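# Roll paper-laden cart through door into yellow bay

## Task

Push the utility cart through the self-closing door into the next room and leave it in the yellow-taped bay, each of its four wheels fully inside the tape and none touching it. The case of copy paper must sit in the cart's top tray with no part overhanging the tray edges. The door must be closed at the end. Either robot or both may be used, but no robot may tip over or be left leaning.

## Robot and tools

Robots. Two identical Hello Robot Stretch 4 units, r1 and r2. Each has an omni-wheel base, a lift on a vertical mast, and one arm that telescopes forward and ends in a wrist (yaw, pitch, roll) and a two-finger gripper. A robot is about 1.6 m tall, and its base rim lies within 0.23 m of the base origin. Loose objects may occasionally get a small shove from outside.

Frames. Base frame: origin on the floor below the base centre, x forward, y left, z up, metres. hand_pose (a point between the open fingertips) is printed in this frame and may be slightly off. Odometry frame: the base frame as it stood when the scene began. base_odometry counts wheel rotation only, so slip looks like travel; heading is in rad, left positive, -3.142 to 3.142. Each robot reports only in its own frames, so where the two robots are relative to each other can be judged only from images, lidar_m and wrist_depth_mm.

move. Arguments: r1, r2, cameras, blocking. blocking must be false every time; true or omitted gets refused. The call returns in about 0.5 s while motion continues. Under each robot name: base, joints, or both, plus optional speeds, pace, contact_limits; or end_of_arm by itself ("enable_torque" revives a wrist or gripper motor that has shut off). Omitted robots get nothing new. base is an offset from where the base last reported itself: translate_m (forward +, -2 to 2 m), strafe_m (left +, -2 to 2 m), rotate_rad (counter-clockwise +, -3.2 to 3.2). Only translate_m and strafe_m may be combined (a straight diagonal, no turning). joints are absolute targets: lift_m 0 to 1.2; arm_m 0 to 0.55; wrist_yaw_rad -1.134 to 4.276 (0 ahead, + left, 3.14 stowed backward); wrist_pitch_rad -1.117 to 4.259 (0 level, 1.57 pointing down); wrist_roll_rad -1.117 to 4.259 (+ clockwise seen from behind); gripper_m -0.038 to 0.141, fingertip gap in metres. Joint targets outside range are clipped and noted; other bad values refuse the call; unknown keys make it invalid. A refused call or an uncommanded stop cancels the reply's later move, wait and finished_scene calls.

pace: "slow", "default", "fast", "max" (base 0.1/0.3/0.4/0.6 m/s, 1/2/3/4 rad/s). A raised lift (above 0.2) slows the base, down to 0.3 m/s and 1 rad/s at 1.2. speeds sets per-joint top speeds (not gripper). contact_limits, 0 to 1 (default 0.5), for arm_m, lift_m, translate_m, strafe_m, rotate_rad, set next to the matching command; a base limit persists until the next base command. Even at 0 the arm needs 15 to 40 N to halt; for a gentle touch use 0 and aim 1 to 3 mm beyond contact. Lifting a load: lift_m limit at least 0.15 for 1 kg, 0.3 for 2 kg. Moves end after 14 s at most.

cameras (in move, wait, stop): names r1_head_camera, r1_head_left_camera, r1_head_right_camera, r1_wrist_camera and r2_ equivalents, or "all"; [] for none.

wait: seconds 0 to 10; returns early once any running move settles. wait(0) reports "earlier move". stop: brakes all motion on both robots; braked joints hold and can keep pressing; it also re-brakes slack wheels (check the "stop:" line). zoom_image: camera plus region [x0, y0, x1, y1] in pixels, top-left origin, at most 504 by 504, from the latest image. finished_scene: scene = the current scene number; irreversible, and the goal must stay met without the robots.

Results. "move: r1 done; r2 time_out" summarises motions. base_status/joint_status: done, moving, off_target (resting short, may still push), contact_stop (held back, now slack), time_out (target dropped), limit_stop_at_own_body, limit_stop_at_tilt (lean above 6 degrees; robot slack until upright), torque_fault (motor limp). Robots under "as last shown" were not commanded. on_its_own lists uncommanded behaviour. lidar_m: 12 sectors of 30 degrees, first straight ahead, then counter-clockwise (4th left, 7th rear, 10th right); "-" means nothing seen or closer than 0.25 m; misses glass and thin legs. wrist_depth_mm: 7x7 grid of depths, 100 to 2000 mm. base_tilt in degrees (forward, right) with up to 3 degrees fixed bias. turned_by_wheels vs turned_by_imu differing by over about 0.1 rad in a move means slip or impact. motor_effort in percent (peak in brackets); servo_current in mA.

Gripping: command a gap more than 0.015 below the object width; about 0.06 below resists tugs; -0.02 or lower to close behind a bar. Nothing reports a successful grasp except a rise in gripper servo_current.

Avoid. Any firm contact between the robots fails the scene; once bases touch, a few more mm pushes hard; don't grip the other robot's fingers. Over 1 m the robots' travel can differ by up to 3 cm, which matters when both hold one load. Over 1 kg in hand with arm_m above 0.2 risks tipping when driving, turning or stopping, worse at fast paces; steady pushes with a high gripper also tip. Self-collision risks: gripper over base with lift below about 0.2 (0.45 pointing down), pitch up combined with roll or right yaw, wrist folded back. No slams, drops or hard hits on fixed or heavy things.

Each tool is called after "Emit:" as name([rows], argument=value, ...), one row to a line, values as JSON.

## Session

Emit:
move(blocking=false)

Scene clock: 0.00 s.
r1.base_odometry: x=+0.000 y=+0.000 heading=+0.000
r1.turned_by_wheels: +0.000
r1.turned_by_imu: +0.000
r1.base_tilt: forward=-1.6 right=+1.3
r1.lidar_m: 0.96 1.73 2.02 2.40 3.92 1.60 0.85 0.77 0.78 0.89 0.77 0.78
r1.base_status: not commanded
r1.joint_positions: lift_m=+0.124 arm_m=+0.000 wrist_yaw_rad=+3.194 wrist_pitch_rad=+0.002 wrist_roll_rad=+0.000 gripper_m=+0.056
r1.joint_status: not commanded
r1.measured_speeds: all 0
r1.motor_effort: lift_m=+19 arm_m=-4 wheel_0=-2 wheel_1=+1 wheel_2=+0
r1.servo_current: wrist_yaw_rad=59 wrist_pitch_rad=46 wrist_roll_rad=46 gripper_m=39
r1.hand_pose: x=-0.1216 y=+0.0722 z=+0.3019 quat_wxyz=(-0.026, -0.001, +0.000, +1.000) (m; r1's base frame)
r1.wrist_depth_mm: - 135 - - - - - / - 123 135 - - - - / - 121 191 - - - - / 110 136 194 - - - - / 137 - - - 1618 - - / 226 - 190 1098 188 1160 1118 / 224 163 750 798 768 768 759
r2.base_odometry: x=+0.000 y=+0.000 heading=+0.000
r2.turned_by_wheels: +0.000
r2.turned_by_imu: +0.000
r2.base_tilt: forward=-0.6 right=+0.1
r2.lidar_m: 1.29 1.32 1.58 2.33 2.36 2.78 1.41 1.41 2.77 2.39 2.42 1.48
r2.base_status: not commanded
r2.joint_positions: lift_m=+0.200 arm_m=+0.000 wrist_yaw_rad=+3.211 wrist_pitch_rad=+0.001 wrist_roll_rad=+0.000 gripper_m=+0.056
r2.joint_status: not commanded
r2.measured_speeds: all 0
r2.motor_effort: lift_m=+18 arm_m=-4 wheel_0=-1 wheel_1=+1 wheel_2=+1
r2.servo_current: wrist_yaw_rad=46 wrist_pitch_rad=39 wrist_roll_rad=52 gripper_m=52
r2.hand_pose: x=-0.1229 y=+0.0671 z=+0.3779 quat_wxyz=(-0.035, -0.001, +0.000, +0.999) (m; r2's base frame)
r2.wrist_depth_mm: - - 137 - - - - / - - 137 - - - - / - 109 138 - - - - / - 140 175 - - - - / 214 - - - - - - / 213 1281 196 1255 190 1336 1182 / 208 243 866 - - 854 878
pictures: r1_head_camera, r1_head_left_camera, r1_head_right_camera, r1_wrist_camera, r2_head_camera, r2_head_left_camera, r2_head_right_camera, r2_wrist_camera
Images, in order (width x height): r1_head_camera 420x560, r1_head_left_camera 420x672, r1_head_right_camera 420x672, r1_wrist_camera 616x392, r2_head_camera 420x560, r2_head_left_camera 420x672, r2_head_right_camera 420x672, r2_wrist_camera 616x392.

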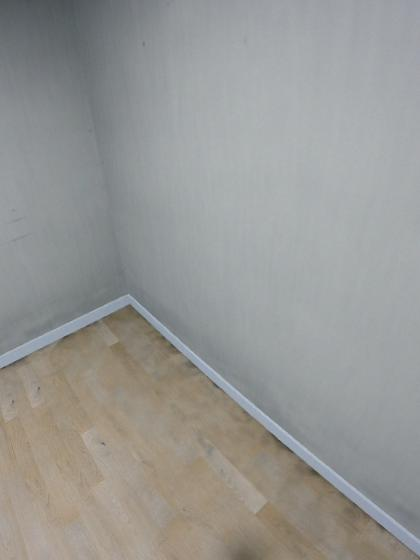

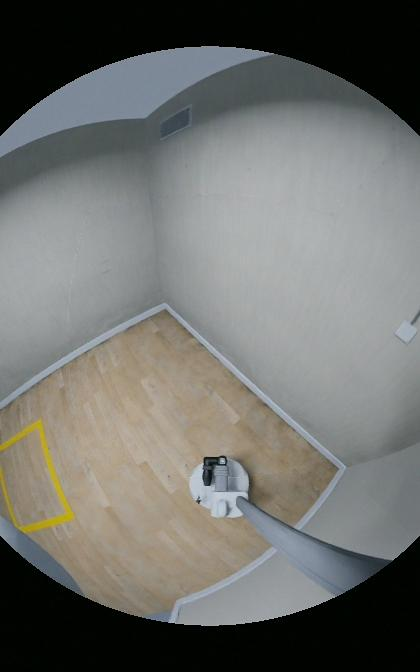

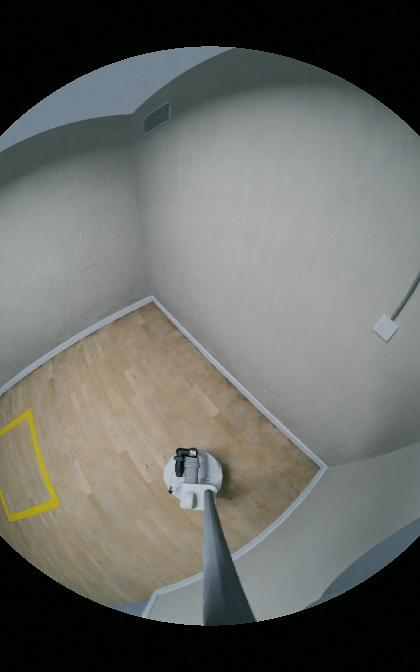

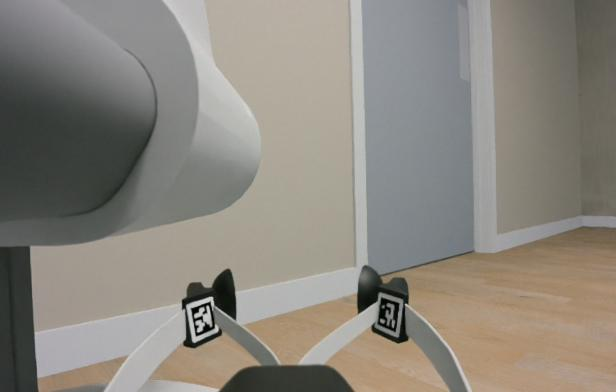

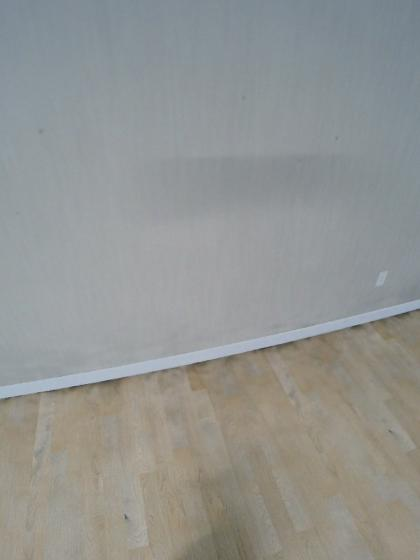

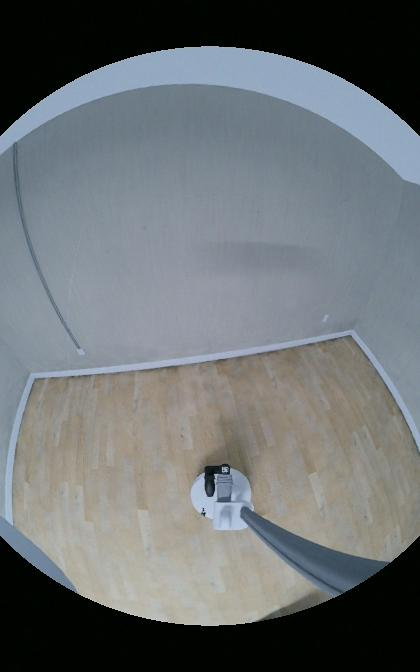

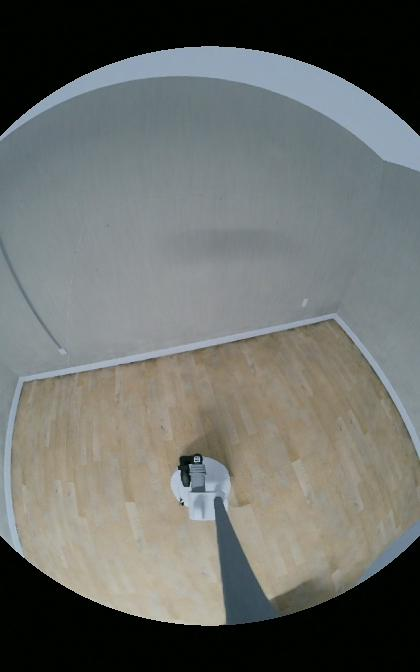

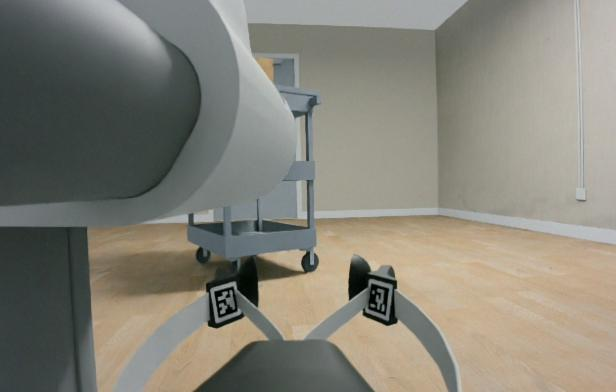

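Emit:
move(blocking=false, r1={"base":{"rotate_rad":1.9},"pace":"fast"}, r2={"base":{"rotate_rad":3.1},"joints":{"lift_m":0.7},"pace":"fast"})

Emit:
wait(seconds=3)

Emit:
wait(seconds=1, cameras=["r1_head_camera","r1_head_left_camera","r2_head_camera","r2_head_left_camera","r2_head_right_camera"])

Emit:
zoom_image(camera="r2_head_camera", region=[0, 0, 420, 560])

Scene clock: 7.60 s.
move: r1 moving; r2 moving
r1.base_odometry: x=+0.000 y=+0.000 heading=+0.379
r1.turned_by_wheels: +0.379
r1.turned_by_imu: +0.380
r1.base_tilt: forward=-1.6 right=+1.3
r1.lidar_m: 1.35 2.02 2.22 3.48 2.07 0.95 0.78 0.74 0.86 0.79 0.72 0.87
r1.base_status: rotate_rad moving
r1.joint_positions: lift_m=+0.124 arm_m=+0.000 wrist_yaw_rad=+3.194 wrist_pitch_rad=+0.002 wrist_roll_rad=+0.000 gripper_m=+0.056
r1.joint_status: not commanded
r1.measured_speeds: translate_m=+0.001 strafe_m=-0.001 rotate_rad=+1.461 lift_m=+0.000 arm_m=+0.000 wrist_yaw_rad=+0.000 wrist_pitch_rad=+0.000 wrist_roll_rad=+0.000
r1.motor_effort: lift_m=+19(20) arm_m=-4(4) wheel_0=-9(11) wheel_1=-8(9) wheel_2=-8(9)
r1.servo_current: wrist_yaw_rad=46(59) wrist_pitch_rad=39(52) wrist_roll_rad=33(65) gripper_m=39(46)
r1.hand_pose: x=-0.1216 y=+0.0722 z=+0.3019 quat_wxyz=(-0.026, -0.001, +0.000, +1.000) (m; r1's base frame)
r1.wrist_depth_mm: - 135 - - - - - / - 123 135 - - 1205 - / - 121 192 - - 1229 - / 110 136 195 - - 1205 - / 137 - - - - 1205 - / 216 - 190 - 188 1118 1138 / 224 152 759 798 778 750 759
r2.base_odometry: x=+0.000 y=+0.000 heading=+0.379
r2.turned_by_wheels: +0.379
r2.turned_by_imu: +0.368
r2.base_tilt: forward=-0.7 right=+0.0
r2.lidar_m: 1.30 1.44 2.25 2.32 2.57 1.55 1.43 3.02 2.43 2.39 1.66 1.33
r2.base_status: rotate_rad moving
r2.joint_positions: lift_m=+0.263 arm_m=+0.000 wrist_yaw_rad=+3.211 wrist_pitch_rad=+0.001 wrist_roll_rad=+0.000 gripper_m=+0.056
r2.joint_status: lift_m moving
r2.measured_speeds: translate_m=-0.001 strafe_m=+0.001 rotate_rad=+1.462 lift_m=+0.244 arm_m=+0.000 wrist_yaw_rad=+0.000 wrist_pitch_rad=+0.000 wrist_roll_rad=+0.000
r2.motor_effort: lift_m=+24(25) arm_m=-4(4) wheel_0=-5(11) wheel_1=-11(12) wheel_2=-13(13)
r2.servo_current: wrist_yaw_rad=52(52) wrist_pitch_rad=46(46) wrist_roll_rad=52(65) gripper_m=46(52)
r2.hand_pose: x=-0.1229 y=+0.0671 z=+0.4410 quat_wxyz=(-0.035, -0.001, +0.000, +0.999) (m; r2's base frame)
r2.wrist_depth_mm: - - 137 - - - - / - 107 137 - - - - / - 110 138 1537 - - - / - 140 178 - - - - / 216 - - - - - - / 213 1430 196 1499 190 1537 1336 / 211 243 1060 - - 1025 991
pictures: none

Scene clock: 9.00 s.
earlier move: r1 done; r2 moving
r1.base_odometry: x=+0.000 y=+0.000 heading=+1.900
r1.turned_by_wheels: +1.521
r1.turned_by_imu: +1.530
r1.base_tilt: forward=-1.6 right=+1.3
r1.lidar_m: 3.27 2.20 1.00 0.76 0.75 0.83 0.80 0.77 0.86 1.28 2.01 2.17
r1.base_status: done
r1.joint_positions: lift_m=+0.124 arm_m=+0.000 wrist_yaw_rad=+3.194 wrist_pitch_rad=+0.002 wrist_roll_rad=+0.000 gripper_m=+0.056
r1.joint_status: not commanded
r1.measured_speeds: all 0
r1.motor_effort: lift_m=+20(20) arm_m=-4(4) wheel_0=-1(11) wheel_1=+2(10) wheel_2=+1(10)
r1.servo_current: wrist_yaw_rad=65(65) wrist_pitch_rad=46(52) wrist_roll_rad=52(65) gripper_m=33(52)
r1.hand_pose: x=-0.1216 y=+0.0722 z=+0.3019 quat_wxyz=(-0.026, -0.001, +0.000, +1.000) (m; r1's base frame)
r1.wrist_depth_mm: - 135 - - - - - / - 123 135 - - - - / - 121 191 - - - - / 110 135 194 - - - - / 137 - - - - - - / 216 - 190 - 187 - - / 224 164 768 798 788 723 -
r2.base_odometry: x=+0.000 y=+0.000 heading=+3.074
r2.turned_by_wheels: +2.696
r2.turned_by_imu: +2.625
r2.base_tilt: forward=-0.6 right=+0.0
r2.lidar_m: 1.46 1.38 2.92 2.40 2.37 1.60 1.31 1.31 1.51 2.35 2.34 2.65
r2.base_status: rotate_rad moving
r2.joint_positions: lift_m=+0.694 arm_m=+0.000 wrist_yaw_rad=+3.211 wrist_pitch_rad=+0.001 wrist_roll_rad=+0.000 gripper_m=+0.056
r2.joint_status: lift_m moving
r2.measured_speeds: translate_m=+0.003 strafe_m=+0.000 rotate_rad=+0.432 lift_m=+0.081 arm_m=+0.000 wrist_yaw_rad=+0.000 wrist_pitch_rad=+0.000 wrist_roll_rad=+0.000
r2.motor_effort: lift_m=+23(26) arm_m=-4(4) wheel_0=-4(12) wheel_1=-1(12) wheel_2=-5(17)
r2.servo_current: wrist_yaw_rad=52(52) wrist_pitch_rad=39(46) wrist_roll_rad=46(65) gripper_m=46(52)
r2.hand_pose: x=-0.1228 y=+0.0671 z=+0.8723 quat_wxyz=(-0.035, -0.001, +0.000, +0.999) (m; r2's base frame)
r2.wrist_depth_mm: - - 137 - - - - / - 107 137 - - - - / - 113 138 234 - - - / - 140 164 - - - - / 216 - - - - - - / 213 - 190 - 188 - - / 210 123 - - - - 1808
wait: 1.40 of 3 s (r1 has come to rest)
pictures: none

Scene clock: 9.43 s.
earlier move: r2 done
r1.base_odometry: x=+0.000 y=+0.000 heading=+1.900
r1.turned_by_wheels: +0.000
r1.turned_by_imu: +0.000
r1.base_tilt: forward=-1.6 right=+1.3
r1.lidar_m: 3.25 2.23 0.99 0.76 0.74 0.83 0.79 0.77 0.84 1.26 2.01 2.18
r1.base_status: done
r1.joint_positions: lift_m=+0.124 arm_m=+0.000 wrist_yaw_rad=+3.194 wrist_pitch_rad=+0.002 wrist_roll_rad=+0.000 gripper_m=+0.056
r1.joint_status: not commanded
r1.measured_speeds: all 0
r1.motor_effort: lift_m=+19(20) arm_m=-4(4) wheel_0=+0(11) wheel_1=+2(10) wheel_2=+1(10)
r1.servo_current: wrist_yaw_rad=59(65) wrist_pitch_rad=39(52) wrist_roll_rad=46(65) gripper_m=39(52)
r1.hand_pose: x=-0.1216 y=+0.0722 z=+0.3019 quat_wxyz=(-0.026, -0.001, +0.000, +1.000) (m; r1's base frame)
r1.wrist_depth_mm: - 135 - - - - - / - 122 135 - - - - / - 121 191 - - - - / 110 135 195 - - - - / 137 - - - - - - / 216 - 190 - 187 - - / 223 163 750 788 778 723 -
r2.base_odometry: x=+0.000 y=+0.000 heading=+3.100
r2.turned_by_wheels: +0.026
r2.turned_by_imu: +0.025
r2.base_tilt: forward=-0.6 right=+0.0
r2.lidar_m: 1.46 1.39 2.85 2.39 2.40 1.56 1.31 1.29 1.51 2.35 2.34 2.69
r2.base_status: done
r2.joint_positions: lift_m=+0.700 arm_m=+0.000 wrist_yaw_rad=+3.211 wrist_pitch_rad=+0.001 wrist_roll_rad=+0.000 gripper_m=+0.056
r2.joint_status: all done
r2.measured_speeds: all 0
r2.motor_effort: lift_m=+21(26) arm_m=-4(4) wheel_0=-1(12) wheel_1=+1(12) wheel_2=-2(17)
r2.servo_current: wrist_yaw_rad=46(52) wrist_pitch_rad=39(46) wrist_roll_rad=33(65) gripper_m=52(52)
r2.hand_pose: x=-0.1228 y=+0.0671 z=+0.8776 quat_wxyz=(-0.035, -0.001, +0.000, +0.999) (m; r2's base frame)
r2.wrist_depth_mm: - - 137 - - - - / - - 138 - - - - / - 110 138 232 - - - / - 140 164 - - - - / 215 - - - - - - / 212 - 189 - 189 - - / 211 123 - - - - -
wait: 0.43 of 1 s (r2 has come to rest)
pictures: r1_head_camera, r1_head_left_camera, r2_head_camera, r2_head_left_camera, r2_head_right_camera
Images, in order (width x height): r1_head_camera 420x560, r1_head_left_camera 420x672, r2_head_camera 420x560, r2_head_left_camera 420x672, r2_head_right_camera 420x672.

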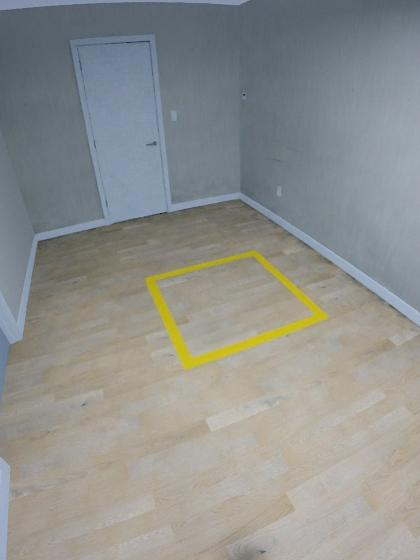

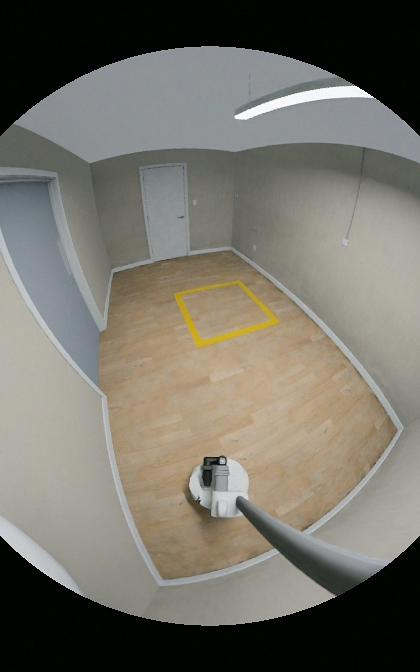

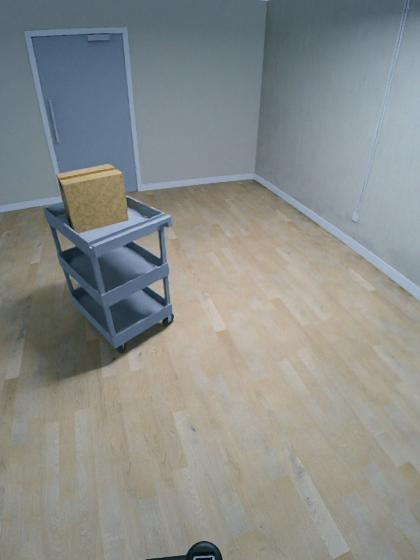

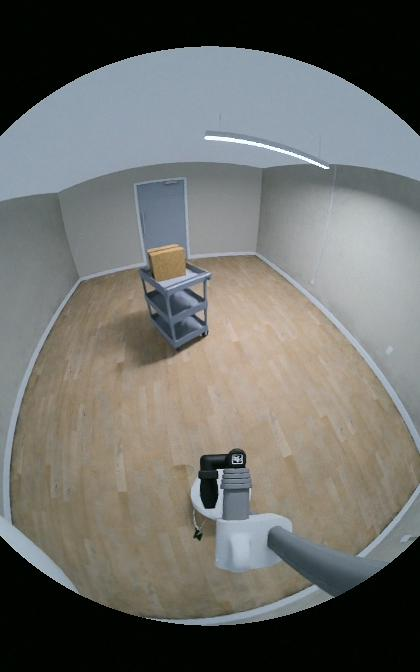

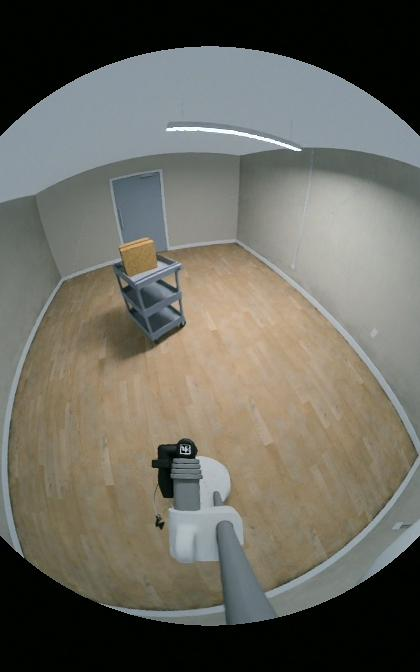

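Region (0, 0, 420, 560) is 420x560 pixels. A region can be at most 504 by 504 pixels.

Emit:
zoom_image(camera="r2_head_camera", region=[20, 140, 200, 360])

Scaled by 2.291 from the camera's 420x560 image, which has a finer 1200x1600 frame.

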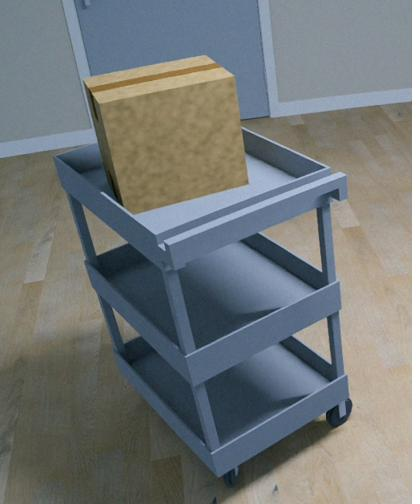

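Emit:
move(blocking=false, r1={"base":{"rotate_rad":1.83},"pace":"fast"}, r2={"base":{"strafe_m":0.7,"translate_m":0.35},"pace":"fast"})

Emit:
wait(seconds=1.8)

Emit:
move(blocking=false, r1={"base":{"strafe_m":-1.5},"pace":"fast"})

Emit:
wait(seconds=3, cameras=["r2_head_camera","r2_head_left_camera","r1_head_camera"])

Emit:
zoom_image(camera="r2_head_camera", region=[100, 130, 350, 400])

Scene clock: 41.63 s.
move: r1 moving; r2 moving
r1.base_odometry: x=+0.000 y=+0.000 heading=+2.279
r1.turned_by_wheels: +0.379
r1.turned_by_imu: +0.380
r1.base_tilt: forward=-1.6 right=+1.3
r1.lidar_m: 3.57 1.15 0.80 0.73 0.77 0.83 0.77 0.82 1.07 2.03 2.09 2.80
r1.base_status: rotate_rad moving
r1.joint_positions: lift_m=+0.124 arm_m=+0.000 wrist_yaw_rad=+3.194 wrist_pitch_rad=+0.002 wrist_roll_rad=+0.000 gripper_m=+0.056
r1.joint_status: not commanded
r1.measured_speeds: translate_m=+0.000 strafe_m=+0.000 rotate_rad=+1.461 lift_m=+0.000 arm_m=+0.000 wrist_yaw_rad=+0.000 wrist_pitch_rad=+0.000 wrist_roll_rad=+0.000
r1.motor_effort: lift_m=+19(20) arm_m=-4(4) wheel_0=-10(11) wheel_1=-7(9) wheel_2=-8(9)
r1.servo_current: wrist_yaw_rad=39(59) wrist_pitch_rad=39(46) wrist_roll_rad=46(65) gripper_m=39(52)
r1.hand_pose: x=-0.1216 y=+0.0722 z=+0.3019 quat_wxyz=(-0.026, -0.001, +0.000, +1.000) (m; r1's base frame)
r1.wrist_depth_mm: - 135 - - - - - / - 123 135 - - - - / - 121 191 - - - - / 110 135 193 - - - - / 137 - - - - - - / 216 - 190 - 187 - - / 225 750 750 143 778 759 750
r2.base_odometry: x=-0.023 y=-0.041 heading=+3.099
r2.turned_by_wheels: +0.000
r2.turned_by_imu: +0.000
r2.base_tilt: forward=-0.7 right=+0.1
r2.lidar_m: 1.40 1.36 2.82 2.37 2.33 1.61 1.35 1.34 1.55 2.38 2.37 2.73
r2.base_status: translate_m moving; strafe_m moving
r2.joint_positions: lift_m=+0.700 arm_m=+0.000 wrist_yaw_rad=+3.211 wrist_pitch_rad=+0.001 wrist_roll_rad=+0.000 gripper_m=+0.056
r2.joint_status: not commanded
r2.measured_speeds: translate_m=+0.081 strafe_m=+0.163 rotate_rad=+0.002 lift_m=+0.000 arm_m=+0.000 wrist_yaw_rad=+0.000 wrist_pitch_rad=+0.000 wrist_roll_rad=+0.000
r2.motor_effort: lift_m=+21(21) arm_m=-4(4) wheel_0=-10(14) wheel_1=+12(13) wheel_2=-9(10)
r2.servo_current: wrist_yaw_rad=52(52) wrist_pitch_rad=39(46) wrist_roll_rad=59(59) gripper_m=46(52)
r2.hand_pose: x=-0.1228 y=+0.0671 z=+0.8776 quat_wxyz=(-0.035, -0.001, +0.000, +0.999) (m; r2's base frame)
r2.wrist_depth_mm: - - 136 - - - - / - - 137 - - - - / - 111 138 221 - - - / - 139 155 - - - - / 213 - - - - - - / 211 - 190 - 188 - - / 206 124 - - - - -
pictures: none

Scene clock: 43.00 s.
earlier move: r1 done; r2 moving
r1.base_odometry: x=+0.000 y=+0.000 heading=-2.553
r1.turned_by_wheels: +1.451
r1.turned_by_imu: +1.459
r1.base_tilt: forward=-1.6 right=+1.3
r1.lidar_m: 0.75 0.76 0.87 0.77 0.77 0.97 1.94 2.05 2.52 3.93 1.47 0.84
r1.base_status: done
r1.joint_positions: lift_m=+0.124 arm_m=+0.000 wrist_yaw_rad=+3.194 wrist_pitch_rad=+0.002 wrist_roll_rad=+0.000 gripper_m=+0.056
r1.joint_status: not commanded
r1.measured_speeds: all 0
r1.motor_effort: lift_m=+19(20) arm_m=-4(4) wheel_0=+0(12) wheel_1=+0(10) wheel_2=+1(10)
r1.servo_current: wrist_yaw_rad=52(78) wrist_pitch_rad=52(52) wrist_roll_rad=39(72) gripper_m=46(52)
r1.hand_pose: x=-0.1216 y=+0.0722 z=+0.3019 quat_wxyz=(-0.026, -0.001, +0.000, +1.000) (m; r1's base frame)
r1.wrist_depth_mm: - 135 - - - - - / - 123 146 - - - - / - 121 191 - - - - / 110 135 205 - - - - / 137 - - - 1921 - - / 991 1205 194 1205 188 1138 - / 741 750 759 798 778 750 768
r2.base_odometry: x=-0.259 y=-0.468 heading=+3.100
r2.turned_by_wheels: +0.000
r2.turned_by_imu: +0.001
r2.base_tilt: forward=-0.7 right=+0.1
r2.lidar_m: 1.07 1.61 2.40 1.99 2.00 2.00 1.67 1.68 1.91 2.75 2.72 3.13
r2.base_status: translate_m moving; strafe_m moving
r2.joint_positions: lift_m=+0.700 arm_m=+0.000 wrist_yaw_rad=+3.211 wrist_pitch_rad=+0.001 wrist_roll_rad=+0.000 gripper_m=+0.056
r2.joint_status: not commanded
r2.measured_speeds: translate_m=+0.180 strafe_m=+0.358 rotate_rad=+0.006 lift_m=+0.000 arm_m=+0.000 wrist_yaw_rad=+0.000 wrist_pitch_rad=+0.000 wrist_roll_rad=+0.000
r2.motor_effort: lift_m=+21(21) arm_m=-4(4) wheel_0=-5(14) wheel_1=+7(16) wheel_2=-7(10)
r2.servo_current: wrist_yaw_rad=39(52) wrist_pitch_rad=46(46) wrist_roll_rad=59(59) gripper_m=46(52)
r2.hand_pose: x=-0.1228 y=+0.0671 z=+0.8777 quat_wxyz=(-0.035, -0.001, +0.000, +0.999) (m; r2's base frame)
r2.wrist_depth_mm: - - 137 - - - - / - - 137 - - - - / - 111 138 222 - - - / - 139 154 - - - - / 213 - - - - - - / 211 - 189 - 188 - - / 206 125 - - - 1863 1863
wait: 1.37 of 1.8 s (r1 has come to rest)
pictures: none

Scene clock: 43.50 s.
earlier move: r2 moving
move: r1 moving
r1.base_odometry: x=-0.032 y=+0.048 heading=-2.553
r1.turned_by_wheels: +0.000
r1.turned_by_imu: -0.001
r1.base_tilt: forward=-1.6 right=+1.3
r1.lidar_m: 0.75 0.77 0.93 0.82 0.83 1.02 2.00 2.04 2.51 3.86 1.49 0.86
r1.base_status: strafe_m moving
r1.joint_positions: lift_m=+0.124 arm_m=+0.000 wrist_yaw_rad=+3.194 wrist_pitch_rad=+0.002 wrist_roll_rad=+0.000 gripper_m=+0.056
r1.joint_status: not commanded
r1.measured_speeds: translate_m=+0.001 strafe_m=-0.226 rotate_rad=-0.005 lift_m=+0.000 arm_m=+0.000 wrist_yaw_rad=+0.000 wrist_pitch_rad=+0.000 wrist_roll_rad=+0.000
r1.motor_effort: lift_m=+19(20) arm_m=-4(4) wheel_0=+12(13) wheel_1=-13(13) wheel_2=+0(1)
r1.servo_current: wrist_yaw_rad=52(65) wrist_pitch_rad=39(46) wrist_roll_rad=65(65) gripper_m=46(52)
r1.hand_pose: x=-0.1216 y=+0.0722 z=+0.3019 quat_wxyz=(-0.026, -0.001, +0.000, +1.000) (m; r1's base frame)
r1.wrist_depth_mm: - 135 - - - - - / - 123 146 - - - - / - 121 192 - - - - / 111 135 207 - - - - / 137 - - - - - - / 991 1205 192 1205 187 1138 - / 750 750 759 788 778 750 759
r2.base_odometry: x=-0.341 y=-0.615 heading=+3.099
r2.turned_by_wheels: +0.000
r2.turned_by_imu: +0.000
r2.base_tilt: forward=-0.6 right=+0.0
r2.lidar_m: 1.02 3.96 2.24 1.88 1.88 2.15 1.79 1.78 2.07 2.86 2.85 1.19
r2.base_status: translate_m moving; strafe_m moving
r2.joint_positions: lift_m=+0.700 arm_m=+0.000 wrist_yaw_rad=+3.211 wrist_pitch_rad=+0.001 wrist_roll_rad=+0.000 gripper_m=+0.056
r2.joint_status: not commanded
r2.measured_speeds: translate_m=+0.113 strafe_m=+0.224 rotate_rad=+0.003 lift_m=+0.000 arm_m=+0.000 wrist_yaw_rad=+0.000 wrist_pitch_rad=+0.000 wrist_roll_rad=+0.000
r2.motor_effort: lift_m=+20(20) arm_m=-4(4) wheel_0=-5(10) wheel_1=+2(8) wheel_2=-4(8)
r2.servo_current: wrist_yaw_rad=39(52) wrist_pitch_rad=39(46) wrist_roll_rad=52(52) gripper_m=46(59)
r2.hand_pose: x=-0.1228 y=+0.0671 z=+0.8777 quat_wxyz=(-0.035, -0.001, +0.000, +0.999) (m; r2's base frame)
r2.wrist_depth_mm: - - 137 - - - - / - 107 137 - - - - / - 110 138 236 - - - / - 140 165 - - - - / 215 - - - - - - / 213 - 190 171 192 - - / 211 123 - - - 1921 1808
pictures: none

Scene clock: 44.43 s.
earlier move: r1 moving; r2 done
r1.base_odometry: x=-0.223 y=+0.334 heading=-2.553
r1.turned_by_wheels: +0.000
r1.turned_by_imu: -0.002
r1.base_tilt: forward=-1.6 right=+1.3
r1.lidar_m: 0.80 0.84 1.01 1.16 1.17 1.44 1.96 1.98 2.45 3.53 1.62 0.93
r1.base_status: strafe_m moving
r1.joint_positions: lift_m=+0.124 arm_m=+0.000 wrist_yaw_rad=+3.194 wrist_pitch_rad=+0.002 wrist_roll_rad=+0.000 gripper_m=+0.056
r1.joint_status: not commanded
r1.measured_speeds: translate_m=+0.000 strafe_m=-0.400 rotate_rad=+0.001 lift_m=+0.000 arm_m=+0.000 wrist_yaw_rad=+0.000 wrist_pitch_rad=+0.000 wrist_roll_rad=+0.000
r1.motor_effort: lift_m=+19(20) arm_m=-4(4) wheel_0=+7(13) wheel_1=-4(14) wheel_2=-1(2)
r1.servo_current: wrist_yaw_rad=78(78) wrist_pitch_rad=39(46) wrist_roll_rad=52(65) gripper_m=39(52)
r1.hand_pose: x=-0.1216 y=+0.0722 z=+0.3019 quat_wxyz=(-0.026, -0.001, +0.000, +1.000) (m; r1's base frame)
r1.wrist_depth_mm: - 135 - - - - - / - 123 146 - - - - / - 121 191 - - - - / 110 135 206 - - - - / 137 1708 - - - 1808 - / 1008 1205 193 1205 187 1138 1098 / 741 750 750 788 788 759 750
r2.base_odometry: x=-0.379 y=-0.685 heading=+3.099
r2.turned_by_wheels: +0.000
r2.turned_by_imu: +0.000
r2.base_tilt: forward=-0.7 right=+0.1
r2.lidar_m: 0.97 3.91 2.15 1.82 1.81 2.15 1.83 1.85 2.09 2.91 2.91 1.06
r2.base_status: done
r2.joint_positions: lift_m=+0.700 arm_m=+0.000 wrist_yaw_rad=+3.211 wrist_pitch_rad=+0.001 wrist_roll_rad=+0.000 gripper_m=+0.056
r2.joint_status: not commanded
r2.measured_speeds: all 0
r2.motor_effort: lift_m=+20(21) arm_m=-4(5) wheel_0=-2(10) wheel_1=-1(8) wheel_2=-4(8)
r2.servo_current: wrist_yaw_rad=52(52) wrist_pitch_rad=39(46) wrist_roll_rad=59(59) gripper_m=52(59)
r2.hand_pose: x=-0.1228 y=+0.0671 z=+0.8777 quat_wxyz=(-0.035, -0.001, +0.000, +0.999) (m; r2's base frame)
r2.wrist_depth_mm: - - 137 - - - - / - 107 137 - - - - / - 113 139 - - - - / - 140 164 - - - - / 216 - - - - - - / 212 - 190 - 191 - - / 211 123 - - - 1921 1808
wait: 0.93 of 3 s (r2 has come to rest)
pictures: r1_head_camera, r2_head_camera, r2_head_left_camera
Images, in order (width x height): r1_head_camera 420x560, r2_head_camera 420x560, r2_head_left_camera 420x672.

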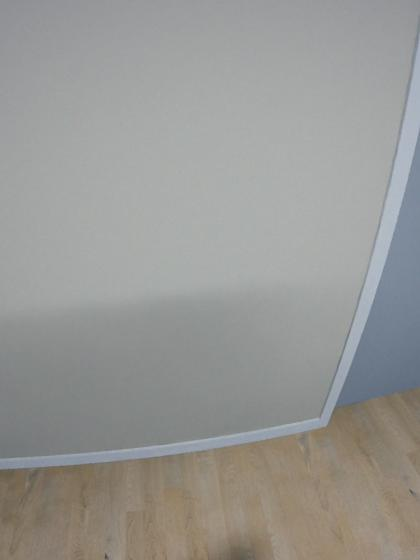

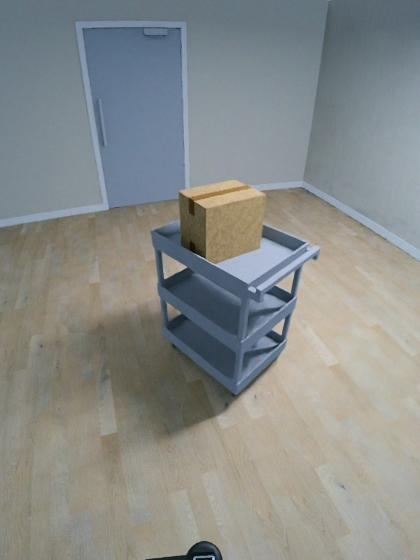

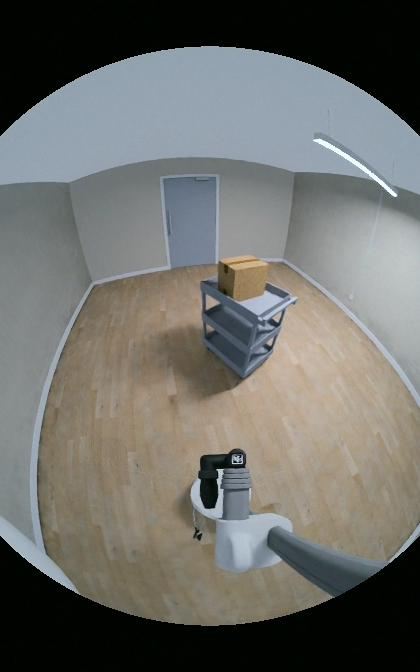

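Scaled by 1.867 from the camera's 420x560 image, which has a finer 1200x1600 frame.

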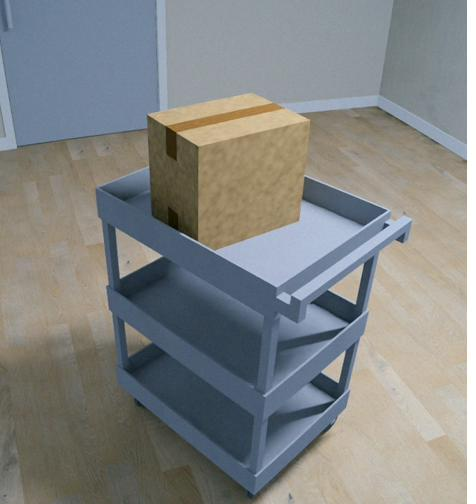

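Emit:
move(blocking=false, r2={"base":{"strafe_m":0.82,"translate_m":0.82},"pace":"fast"})

Emit:
wait(seconds=2)

Emit:
wait(seconds=3, cameras=["r1_head_camera","r1_head_left_camera","r1_head_right_camera"])

Scene clock: 77.70 s.
earlier move: r1 done
move: r2 moving
r1.base_odometry: x=-0.833 y=+1.248 heading=-2.553
r1.turned_by_wheels: +0.000
r1.turned_by_imu: -0.007
r1.base_tilt: forward=-1.6 right=+1.3
r1.lidar_m: 1.08 1.07 1.27 2.24 2.25 1.97 1.76 1.77 2.21 2.45 1.82 1.18
r1.base_status: done
r1.joint_positions: lift_m=+0.124 arm_m=+0.000 wrist_yaw_rad=+3.194 wrist_pitch_rad=+0.002 wrist_roll_rad=+0.000 gripper_m=+0.056
r1.joint_status: not commanded
r1.measured_speeds: all 0
r1.motor_effort: lift_m=+20(20) arm_m=-4(4) wheel_0=+0(1) wheel_1=-1(1) wheel_2=+0(0)
r1.servo_current: wrist_yaw_rad=52(59) wrist_pitch_rad=39(46) wrist_roll_rad=52(59) gripper_m=39(46)
r1.hand_pose: x=-0.1216 y=+0.0722 z=+0.3019 quat_wxyz=(-0.026, -0.001, +0.000, +1.000) (m; r1's base frame)
r1.wrist_depth_mm: - 133 133 - - - - / - 112 133 - - - - / - 115 136 - - - - / - 134 187 - - - - / 206 1756 - 1661 1863 - - / 220 1366 194 1182 187 1138 1118 / 219 759 750 143 788 768 759
r2.base_odometry: x=-0.415 y=-0.717 heading=+3.099
r2.turned_by_wheels: +0.000
r2.turned_by_imu: +0.001
r2.base_tilt: forward=-0.7 right=+0.1
r2.lidar_m: 1.00 3.85 2.14 1.79 1.78 2.13 1.89 1.87 2.15 2.92 2.93 0.93
r2.base_status: translate_m moving; strafe_m moving
r2.joint_positions: lift_m=+0.700 arm_m=+0.000 wrist_yaw_rad=+3.211 wrist_pitch_rad=+0.001 wrist_roll_rad=+0.000 gripper_m=+0.056
r2.joint_status: not commanded
r2.measured_speeds: translate_m=+0.133 strafe_m=+0.132 rotate_rad=+0.004 lift_m=+0.000 arm_m=+0.000 wrist_yaw_rad=+0.000 wrist_pitch_rad=+0.000 wrist_roll_rad=+0.000
r2.motor_effort: lift_m=+20(21) arm_m=-4(4) wheel_0=-6(10) wheel_1=+13(13) wheel_2=-12(12)
r2.servo_current: wrist_yaw_rad=39(52) wrist_pitch_rad=39(46) wrist_roll_rad=46(59) gripper_m=52(52)
r2.hand_pose: x=-0.1228 y=+0.0671 z=+0.8777 quat_wxyz=(-0.035, -0.001, +0.000, +0.999) (m; r2's base frame)
r2.wrist_depth_mm: - - 137 - - - - / - - 137 - - - - / - 111 138 - - - - / - 138 158 - - - - / 213 - - - - - - / 211 - 191 - 192 - - / 206 147 - - - 1921 1756
pictures: none

Scene clock: 79.70 s.
earlier move: r2 moving
r1.base_odometry: x=-0.833 y=+1.248 heading=-2.553
r1.turned_by_wheels: +0.000
r1.turned_by_imu: +0.000
r1.base_tilt: forward=-1.6 right=+1.2
r1.lidar_m: 1.10 1.08 1.25 2.23 2.24 1.96 1.75 1.79 2.19 2.45 1.80 1.19
r1.base_status: done
r1.joint_positions: lift_m=+0.124 arm_m=+0.000 wrist_yaw_rad=+3.194 wrist_pitch_rad=+0.002 wrist_roll_rad=+0.000 gripper_m=+0.056
r1.joint_status: not commanded
r1.measured_speeds: all 0
r1.motor_effort: lift_m=+20(20) arm_m=-4(4) wheel_0=+0(1) wheel_1=+0(1) wheel_2=+0(0)
r1.servo_current: wrist_yaw_rad=46(65) wrist_pitch_rad=46(52) wrist_roll_rad=52(72) gripper_m=46(46)
r1.hand_pose: x=-0.1216 y=+0.0722 z=+0.3019 quat_wxyz=(-0.026, -0.001, +0.000, +1.000) (m; r1's base frame)
r1.wrist_depth_mm: - 133 133 - - - - / - 113 133 - - - - / - 115 136 - - - - / - 134 187 - - - - / 205 1708 - 1708 1756 - - / 220 1336 193 1160 187 1118 1098 / 220 759 759 143 788 759 741
r2.base_odometry: x=-0.965 y=-1.222 heading=+3.099
r2.turned_by_wheels: +0.000
r2.turned_by_imu: +0.002
r2.base_tilt: forward=-0.6 right=+0.1
r2.lidar_m: 3.22 3.06 1.74 1.48 1.47 1.67 2.54 2.54 2.90 3.27 0.85 0.85
r2.base_status: translate_m moving; strafe_m moving
r2.joint_positions: lift_m=+0.700 arm_m=+0.000 wrist_yaw_rad=+3.211 wrist_pitch_rad=+0.001 wrist_roll_rad=+0.000 gripper_m=+0.056
r2.joint_status: not commanded
r2.measured_speeds: translate_m=+0.284 strafe_m=+0.283 rotate_rad=-0.005 lift_m=+0.000 arm_m=+0.000 wrist_yaw_rad=+0.000 wrist_pitch_rad=+0.000 wrist_roll_rad=+0.000
r2.motor_effort: lift_m=+20(21) arm_m=-4(4) wheel_0=-4(10) wheel_1=+9(15) wheel_2=-8(14)
r2.servo_current: wrist_yaw_rad=39(52) wrist_pitch_rad=39(46) wrist_roll_rad=59(59) gripper_m=52(52)
r2.hand_pose: x=-0.1228 y=+0.0671 z=+0.8777 quat_wxyz=(-0.035, -0.001, +0.000, +0.999) (m; r2's base frame)
r2.wrist_depth_mm: - - 136 - - - - / - - 137 - - - - / - 109 138 - - - - / - 140 176 - - - - / 215 - - - - - - / 212 - 196 - 191 - - / 207 242 - - - 1863 -
wait: 2.00 s; no rest
pictures: none

Scene clock: 81.43 s.
earlier move: r2 done
r1.base_odometry: x=-0.833 y=+1.248 heading=-2.553
r1.turned_by_wheels: +0.000
r1.turned_by_imu: +0.000
r1.base_tilt: forward=-1.6 right=+1.3
r1.lidar_m: 1.09 1.08 1.28 2.24 2.26 1.98 1.76 1.77 2.18 2.45 1.82 1.17
r1.base_status: done
r1.joint_positions: lift_m=+0.124 arm_m=+0.000 wrist_yaw_rad=+3.194 wrist_pitch_rad=+0.002 wrist_roll_rad=+0.000 gripper_m=+0.056
r1.joint_status: not commanded
r1.measured_speeds: all 0
r1.motor_effort: lift_m=+19(20) arm_m=-4(4) wheel_0=+0(1) wheel_1=+0(1) wheel_2=+0(0)
r1.servo_current: wrist_yaw_rad=39(65) wrist_pitch_rad=33(52) wrist_roll_rad=46(72) gripper_m=46(46)
r1.hand_pose: x=-0.1216 y=+0.0722 z=+0.3019 quat_wxyz=(-0.026, -0.001, +0.000, +1.000) (m; r1's base frame)
r1.wrist_depth_mm: - 133 133 - - - - / - 112 133 - - - - / - 115 135 - - - - / - 134 187 - - - - / 206 1708 - 1661 1808 - - / 220 1336 194 1182 187 1118 1118 / 220 750 741 143 788 759 759
r2.base_odometry: x=-1.233 y=-1.469 heading=+3.099
r2.turned_by_wheels: +0.000
r2.turned_by_imu: +0.001
r2.base_tilt: forward=-0.7 right=+0.1
r2.lidar_m: 2.93 2.72 1.54 1.30 1.29 1.48 2.46 2.86 3.26 0.99 0.86 0.85
r2.base_status: done
r2.joint_positions: lift_m=+0.700 arm_m=+0.000 wrist_yaw_rad=+3.211 wrist_pitch_rad=+0.001 wrist_roll_rad=+0.000 gripper_m=+0.056
r2.joint_status: not commanded
r2.measured_speeds: all 0
r2.motor_effort: lift_m=+20(21) arm_m=-4(5) wheel_0=-2(10) wheel_1=-1(15) wheel_2=-3(14)
r2.servo_current: wrist_yaw_rad=39(52) wrist_pitch_rad=39(46) wrist_roll_rad=46(59) gripper_m=52(52)
r2.hand_pose: x=-0.1228 y=+0.0671 z=+0.8777 quat_wxyz=(-0.035, -0.001, +0.000, +0.999) (m; r2's base frame)
r2.wrist_depth_mm: - - 137 - - 1708 1397 / - 107 137 - - 1708 1397 / - 113 138 - - 1756 1397 / - 140 178 - - - 1430 / 215 - - - - - - / 213 - 196 - 192 - - / 211 243 - - - 1808 -
wait: 1.73 of 3 s (r2 has come to rest)
pictures: r1_head_camera, r1_head_left_camera, r1_head_right_camera
Images, in order (width x height): r1_head_camera 420x560, r1_head_left_camera 420x672, r1_head_right_camera 420x672.

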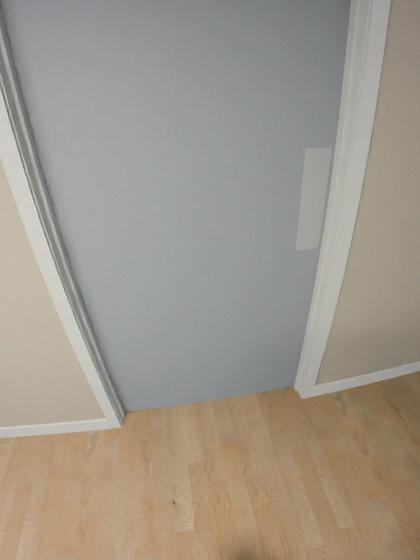

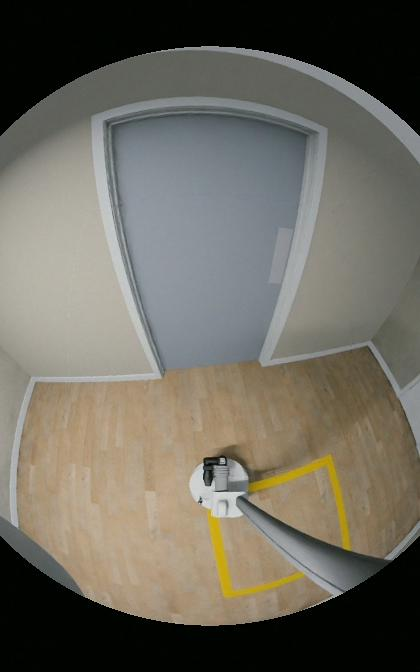

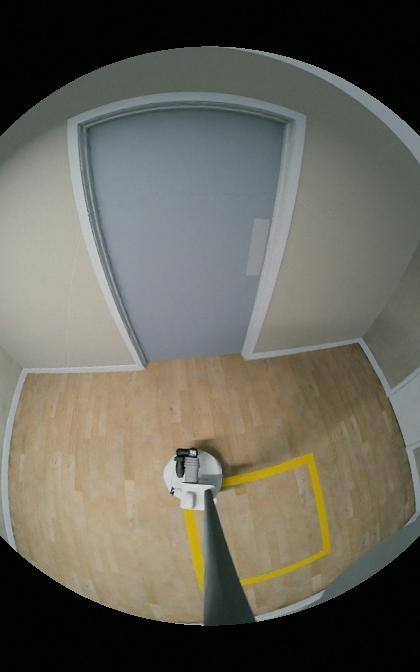

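Emit:
move(blocking=false, r1={"base":{"rotate_rad":0.1}}, r2={"base":{"translate_m":1.37,"strafe_m":0.22},"pace":"fast"})

Emit:
wait(seconds=1)

Emit:
move(blocking=false, r1={"base":{"translate_m":0.72,"strafe_m":-0.1}})

Emit:
wait(seconds=5)

Emit:
move(blocking=false, r2={"base":{"rotate_rad":-2.44},"joints":{"wrist_yaw_rad":0,"lift_m":0.95,"gripper_m":0.1},"pace":"default"}, cameras=["r1_head_left_camera","r1_head_right_camera"])

Scene clock: 99.60 s.
move: r1 moving; r2 moving
r1.base_odometry: x=-0.833 y=+1.248 heading=-2.453
r1.turned_by_wheels: +0.100
r1.turned_by_imu: +0.100
r1.base_tilt: forward=-1.6 right=+1.3
r1.lidar_m: 1.08 1.06 1.35 2.23 2.29 1.88 1.73 1.81 2.34 2.47 1.59 1.16
r1.base_status: rotate_rad moving
r1.joint_positions: lift_m=+0.124 arm_m=+0.000 wrist_yaw_rad=+3.194 wrist_pitch_rad=+0.002 wrist_roll_rad=+0.000 gripper_m=+0.056
r1.joint_status: not commanded
r1.measured_speeds: all 0
r1.motor_effort: lift_m=+20(20) arm_m=-4(4) wheel_0=-3(7) wheel_1=-1(7) wheel_2=-2(7)
r1.servo_current: wrist_yaw_rad=39(59) wrist_pitch_rad=46(46) wrist_roll_rad=46(59) gripper_m=39(46)
r1.hand_pose: x=-0.1216 y=+0.0722 z=+0.3019 quat_wxyz=(-0.026, -0.001, +0.000, +1.000) (m; r1's base frame)
r1.wrist_depth_mm: - 133 133 - - - - / - 112 133 - - - - / - 115 136 - - - - / - 134 187 - - - - / 206 1756 - - 1863 1808 1708 / 220 1205 194 1336 188 1138 1118 / 220 750 750 153 788 750 750
r2.base_odometry: x=-1.281 y=-1.474 heading=+3.099
r2.turned_by_wheels: +0.000
r2.turned_by_imu: +0.000
r2.base_tilt: forward=-0.7 right=+0.0
r2.lidar_m: 2.90 2.75 1.52 1.29 1.28 1.47 2.52 2.88 3.34 0.96 0.84 3.40
r2.base_status: translate_m moving; strafe_m moving
r2.joint_positions: lift_m=+0.700 arm_m=+0.000 wrist_yaw_rad=+3.211 wrist_pitch_rad=+0.001 wrist_roll_rad=+0.000 gripper_m=+0.056
r2.joint_status: not commanded
r2.measured_speeds: translate_m=+0.180 strafe_m=+0.028 rotate_rad=-0.008 lift_m=+0.000 arm_m=+0.000 wrist_yaw_rad=+0.000 wrist_pitch_rad=+0.000 wrist_roll_rad=+0.000
r2.motor_effort: lift_m=+20(20) arm_m=-4(4) wheel_0=+7(10) wheel_1=+9(10) wheel_2=-14(15)
r2.servo_current: wrist_yaw_rad=39(52) wrist_pitch_rad=46(52) wrist_roll_rad=33(59) gripper_m=46(59)
r2.hand_pose: x=-0.1228 y=+0.0671 z=+0.8777 quat_wxyz=(-0.035, -0.001, +0.000, +0.999) (m; r2's base frame)
r2.wrist_depth_mm: - - 136 - - 1756 1397 / - - 137 - - 1756 1397 / - 111 138 290 - - 1397 / - 139 172 - - - 1397 / 213 - - - - - - / 211 - 196 - 191 - - / 207 239 - - - 1808 -
pictures: none

Scene clock: 99.83 s.
earlier move: r1 done; r2 moving
r1.base_odometry: x=-0.833 y=+1.248 heading=-2.453
r1.turned_by_wheels: +0.000
r1.turned_by_imu: +0.000
r1.base_tilt: forward=-1.6 right=+1.3
r1.lidar_m: 1.08 1.07 1.36 2.23 2.29 1.86 1.74 1.81 2.35 2.47 1.60 1.17
r1.base_status: done
r1.joint_positions: lift_m=+0.124 arm_m=+0.000 wrist_yaw_rad=+3.194 wrist_pitch_rad=+0.002 wrist_roll_rad=+0.000 gripper_m=+0.056
r1.joint_status: not commanded
r1.measured_speeds: all 0
r1.motor_effort: lift_m=+19(20) arm_m=-4(4) wheel_0=-3(7) wheel_1=-1(7) wheel_2=-2(7)
r1.servo_current: wrist_yaw_rad=59(59) wrist_pitch_rad=39(52) wrist_roll_rad=59(59) gripper_m=46(46)
r1.hand_pose: x=-0.1216 y=+0.0722 z=+0.3019 quat_wxyz=(-0.026, -0.001, +0.000, +1.000) (m; r1's base frame)
r1.wrist_depth_mm: - 133 133 - - - - / - 112 133 - - - - / - 115 135 - - - - / - 134 187 - - - - / 205 1756 - - 1863 1708 1661 / 220 1205 194 1308 188 1160 1098 / 219 759 759 153 778 759 759
r2.base_odometry: x=-1.335 y=-1.481 heading=+3.099
r2.turned_by_wheels: +0.000
r2.turned_by_imu: +0.000
r2.base_tilt: forward=-0.7 right=+0.1
r2.lidar_m: 2.83 2.76 1.55 1.30 1.29 1.49 2.55 2.96 3.39 0.93 0.81 3.35
r2.base_status: translate_m moving; strafe_m moving
r2.joint_positions: lift_m=+0.700 arm_m=+0.000 wrist_yaw_rad=+3.211 wrist_pitch_rad=+0.001 wrist_roll_rad=+0.000 gripper_m=+0.056
r2.joint_status: not commanded
r2.measured_speeds: translate_m=+0.272 strafe_m=+0.044 rotate_rad=+0.005 lift_m=+0.000 arm_m=+0.000 wrist_yaw_rad=+0.000 wrist_pitch_rad=+0.000 wrist_roll_rad=+0.000
r2.motor_effort: lift_m=+21(21) arm_m=-4(4) wheel_0=+3(10) wheel_1=+11(11) wheel_2=-15(16)
r2.servo_current: wrist_yaw_rad=52(59) wrist_pitch_rad=39(52) wrist_roll_rad=52(59) gripper_m=52(59)
r2.hand_pose: x=-0.1228 y=+0.0671 z=+0.8777 quat_wxyz=(-0.035, -0.001, +0.000, +0.999) (m; r2's base frame)
r2.wrist_depth_mm: - - 136 - - 1756 1397 / - - 137 - - 1756 1430 / - 111 138 289 - - 1430 / - 139 172 - - - 1397 / 212 - - - - - - / 211 - 196 - 191 - - / 206 238 - - - 1808 -
wait: 0.23 of 1 s (r1 has come to rest)
pictures: none

Scene clock: 100.33 s.
earlier move: r2 moving
move: r1 moving
r1.base_odometry: x=-0.860 y=+1.231 heading=-2.453
r1.turned_by_wheels: +0.000
r1.turned_by_imu: +0.000
r1.base_tilt: forward=-1.6 right=+1.3
r1.lidar_m: 1.06 1.04 1.31 2.24 2.31 1.91 1.78 1.86 2.39 2.45 1.55 1.12
r1.base_status: translate_m moving; strafe_m moving
r1.joint_positions: lift_m=+0.124 arm_m=+0.000 wrist_yaw_rad=+3.194 wrist_pitch_rad=+0.002 wrist_roll_rad=+0.000 gripper_m=+0.056
r1.joint_status: not commanded
r1.measured_speeds: translate_m=+0.121 strafe_m=-0.017 rotate_rad=+0.003 lift_m=+0.000 arm_m=+0.000 wrist_yaw_rad=+0.000 wrist_pitch_rad=+0.000 wrist_roll_rad=+0.000
r1.motor_effort: lift_m=+20(20) arm_m=-4(4) wheel_0=+8(8) wheel_1=+4(5) wheel_2=-9(10)
r1.servo_current: wrist_yaw_rad=39(72) wrist_pitch_rad=39(46) wrist_roll_rad=65(65) gripper_m=39(46)
r1.hand_pose: x=-0.1216 y=+0.0722 z=+0.3019 quat_wxyz=(-0.026, -0.001, +0.000, +1.000) (m; r1's base frame)
r1.wrist_depth_mm: - 133 133 - - - - / - 112 133 - - - - / - 115 136 - - - - / - 134 187 - - - - / 206 1708 - 1708 1863 1756 1661 / 220 1182 193 1182 187 1160 1118 / 220 750 759 143 788 750 759
r2.base_odometry: x=-1.515 y=-1.502 heading=+3.099
r2.turned_by_wheels: +0.000
r2.turned_by_imu: +0.000
r2.base_tilt: forward=-0.7 right=+0.1
r2.lidar_m: 2.66 2.67 1.58 1.31 1.31 1.53 2.58 3.14 3.61 0.80 0.74 3.14
r2.base_status: translate_m moving; strafe_m moving
r2.joint_positions: lift_m=+0.700 arm_m=+0.000 wrist_yaw_rad=+3.211 wrist_pitch_rad=+0.001 wrist_roll_rad=+0.000 gripper_m=+0.056
r2.joint_status: not commanded
r2.measured_speeds: translate_m=+0.391 strafe_m=+0.063 rotate_rad=+0.002 lift_m=+0.000 arm_m=+0.000 wrist_yaw_rad=+0.000 wrist_pitch_rad=+0.000 wrist_roll_rad=+0.000
r2.motor_effort: lift_m=+20(20) arm_m=-4(4) wheel_0=+7(10) wheel_1=+7(12) wheel_2=-11(16)
r2.servo_current: wrist_yaw_rad=46(59) wrist_pitch_rad=39(46) wrist_roll_rad=46(52) gripper_m=52(52)
r2.hand_pose: x=-0.1228 y=+0.0671 z=+0.8777 quat_wxyz=(-0.035, -0.001, +0.000, +0.999) (m; r2's base frame)
r2.wrist_depth_mm: - - 136 - - 1863 1430 / - - 137 - - 1863 1430 / - 111 138 - - 1863 1464 / - 139 173 - - - 1464 / 213 - - - - - - / 211 - 196 - 191 - - / 207 239 - - - 1808 -
pictures: none

Scene clock: 103.73 s.
earlier move: r1 done; r2 moving
r1.base_odometry: x=-1.452 y=+0.867 heading=-2.453
r1.turned_by_wheels: +0.000
r1.turned_by_imu: +0.000
r1.base_tilt: forward=-1.6 right=+1.3
r1.lidar_m: 0.38 0.39 0.53 1.01 2.44 2.62 2.47 2.55 2.47 1.87 0.53 0.43
r1.base_status: done
r1.joint_positions: lift_m=+0.124 arm_m=+0.000 wrist_yaw_rad=+3.194 wrist_pitch_rad=+0.002 wrist_roll_rad=+0.000 gripper_m=+0.056
r1.joint_status: not commanded
r1.measured_speeds: all 0
r1.motor_effort: lift_m=+20(20) arm_m=-4(4) wheel_0=+3(10) wheel_1=+2(8) wheel_2=-1(10)
r1.servo_current: wrist_yaw_rad=46(72) wrist_pitch_rad=46(52) wrist_roll_rad=46(78) gripper_m=46(46)
r1.hand_pose: x=-0.1216 y=+0.0722 z=+0.3019 quat_wxyz=(-0.026, -0.001, +0.000, +1.000) (m; r1's base frame)
r1.wrist_depth_mm: - 133 133 - - - - / - 111 133 - - - - / - 113 137 - - - - / - 134 189 - - - - / 206 - - - - - - / 220 1205 194 1205 187 1118 1098 / 219 163 750 143 778 759 759
r2.base_odometry: x=-2.611 y=-1.630 heading=+3.099
r2.turned_by_wheels: +0.000
r2.turned_by_imu: +0.002
r2.base_tilt: forward=-0.7 right=+0.1
r2.lidar_m: 1.59 1.55 1.74 1.46 1.44 1.71 2.89 4.24 1.07 3.29 3.29 1.85
r2.base_status: translate_m moving; strafe_m moving
r2.joint_positions: lift_m=+0.700 arm_m=+0.000 wrist_yaw_rad=+3.211 wrist_pitch_rad=+0.001 wrist_roll_rad=+0.000 gripper_m=+0.056
r2.joint_status: not commanded
r2.measured_speeds: all 0
r2.motor_effort: lift_m=+20(21) arm_m=-4(5) wheel_0=+3(10) wheel_1=+2(12) wheel_2=-1(16)
r2.servo_current: wrist_yaw_rad=52(65) wrist_pitch_rad=39(46) wrist_roll_rad=59(59) gripper_m=46(52)
r2.hand_pose: x=-0.1228 y=+0.0671 z=+0.8777 quat_wxyz=(-0.035, -0.001, +0.000, +0.999) (m; r2's base frame)
r2.wrist_depth_mm: - - 137 - - - - / - 107 137 - - - - / - 113 138 - - - - / - 140 179 - - - - / 216 - - - - - - / 213 - 196 - 191 - - / 211 244 - - - 1863 -
wait: 3.40 of 5 s (r1 has come to rest)
pictures: none

Scene clock: 104.23 s.
earlier move: r2 done
move: r2 moving
r1: as last shown
r1.base_tilt: forward=-1.5 right=+1.3
r1.lidar_m: 0.38 0.40 0.53 0.98 2.46 2.62 2.46 2.56 2.48 1.86 0.55 0.42
r1.motor_effort: lift_m=+19(20) arm_m=-4(4) wheel_0=+3(3) wheel_1=+2(3) wheel_2=-1(1)
r1.servo_current: wrist_yaw_rad=65(65) wrist_pitch_rad=46(46) wrist_roll_rad=59(65) gripper_m=39(46)
r1.wrist_depth_mm: - 133 133 - - - - / - 112 133 - - - - / - 113 137 - - - - / - 134 189 - - - - / 206 - - - - - - / 221 1205 194 1205 187 1160 1118 / 219 163 750 143 778 768 759
r2.base_odometry: x=-2.612 y=-1.630 heading=+2.847
r2.turned_by_wheels: -0.252
r2.turned_by_imu: -0.245
r2.base_tilt: forward=-0.7 right=+0.1
r2.lidar_m: 1.60 1.55 1.62 1.53 1.46 1.52 2.08 4.21 1.08 1.12 3.29 2.28
r2.base_status: rotate_rad moving
r2.joint_positions: lift_m=+0.738 arm_m=+0.000 wrist_yaw_rad=+2.650 wrist_pitch_rad=+0.001 wrist_roll_rad=+0.000 gripper_m=+0.075
r2.joint_status: lift_m moving; wrist_yaw_rad moving; gripper_m moving
r2.measured_speeds: translate_m=+0.002 strafe_m=+0.002 rotate_rad=-0.969 lift_m=+0.146 arm_m=+0.000 wrist_yaw_rad=-1.740 wrist_pitch_rad=+0.000 wrist_roll_rad=+0.000
r2.motor_effort: lift_m=+22(24) arm_m=-4(4) wheel_0=+8(9) wheel_1=+10(10) wheel_2=+10(11)
r2.servo_current: wrist_yaw_rad=98(163) wrist_pitch_rad=39(46) wrist_roll_rad=46(65) gripper_m=98(98)
r2.hand_pose: x=-0.0420 y=+0.2132 z=+0.9156 quat_wxyz=(+0.243, -0.001, +0.000, +0.970) (m; r2's base frame)
r2.wrist_depth_mm: - - - - - - - / - - - - - - - / 228 - - - - - - / - - - - - - - / - - - - - - - / - - 190 - 187 - - / - 1863 1921 - - - -
pictures: r1_head_left_camera, r1_head_right_camera
Images, in order (width x height): r1_head_left_camera 420x672, r1_head_right_camera 420x672.

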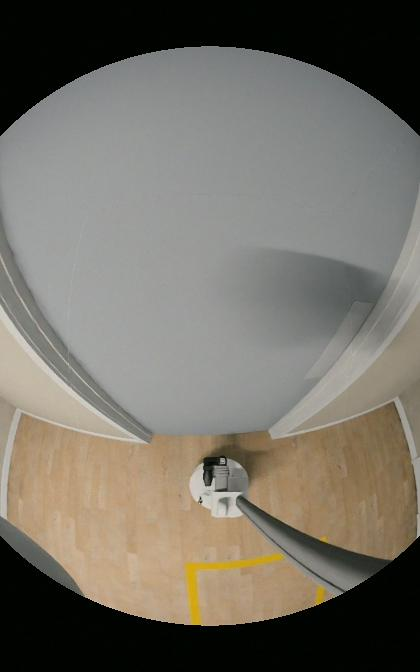

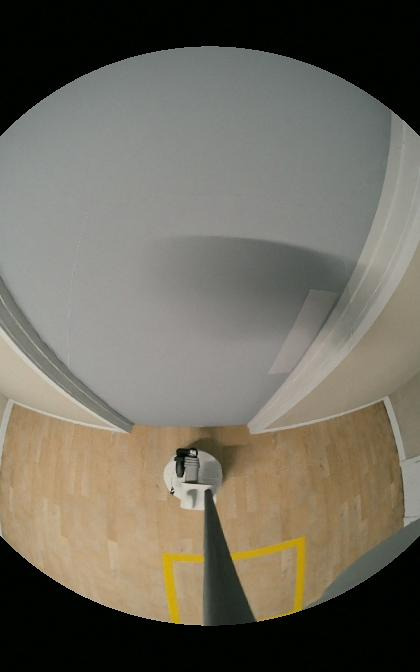

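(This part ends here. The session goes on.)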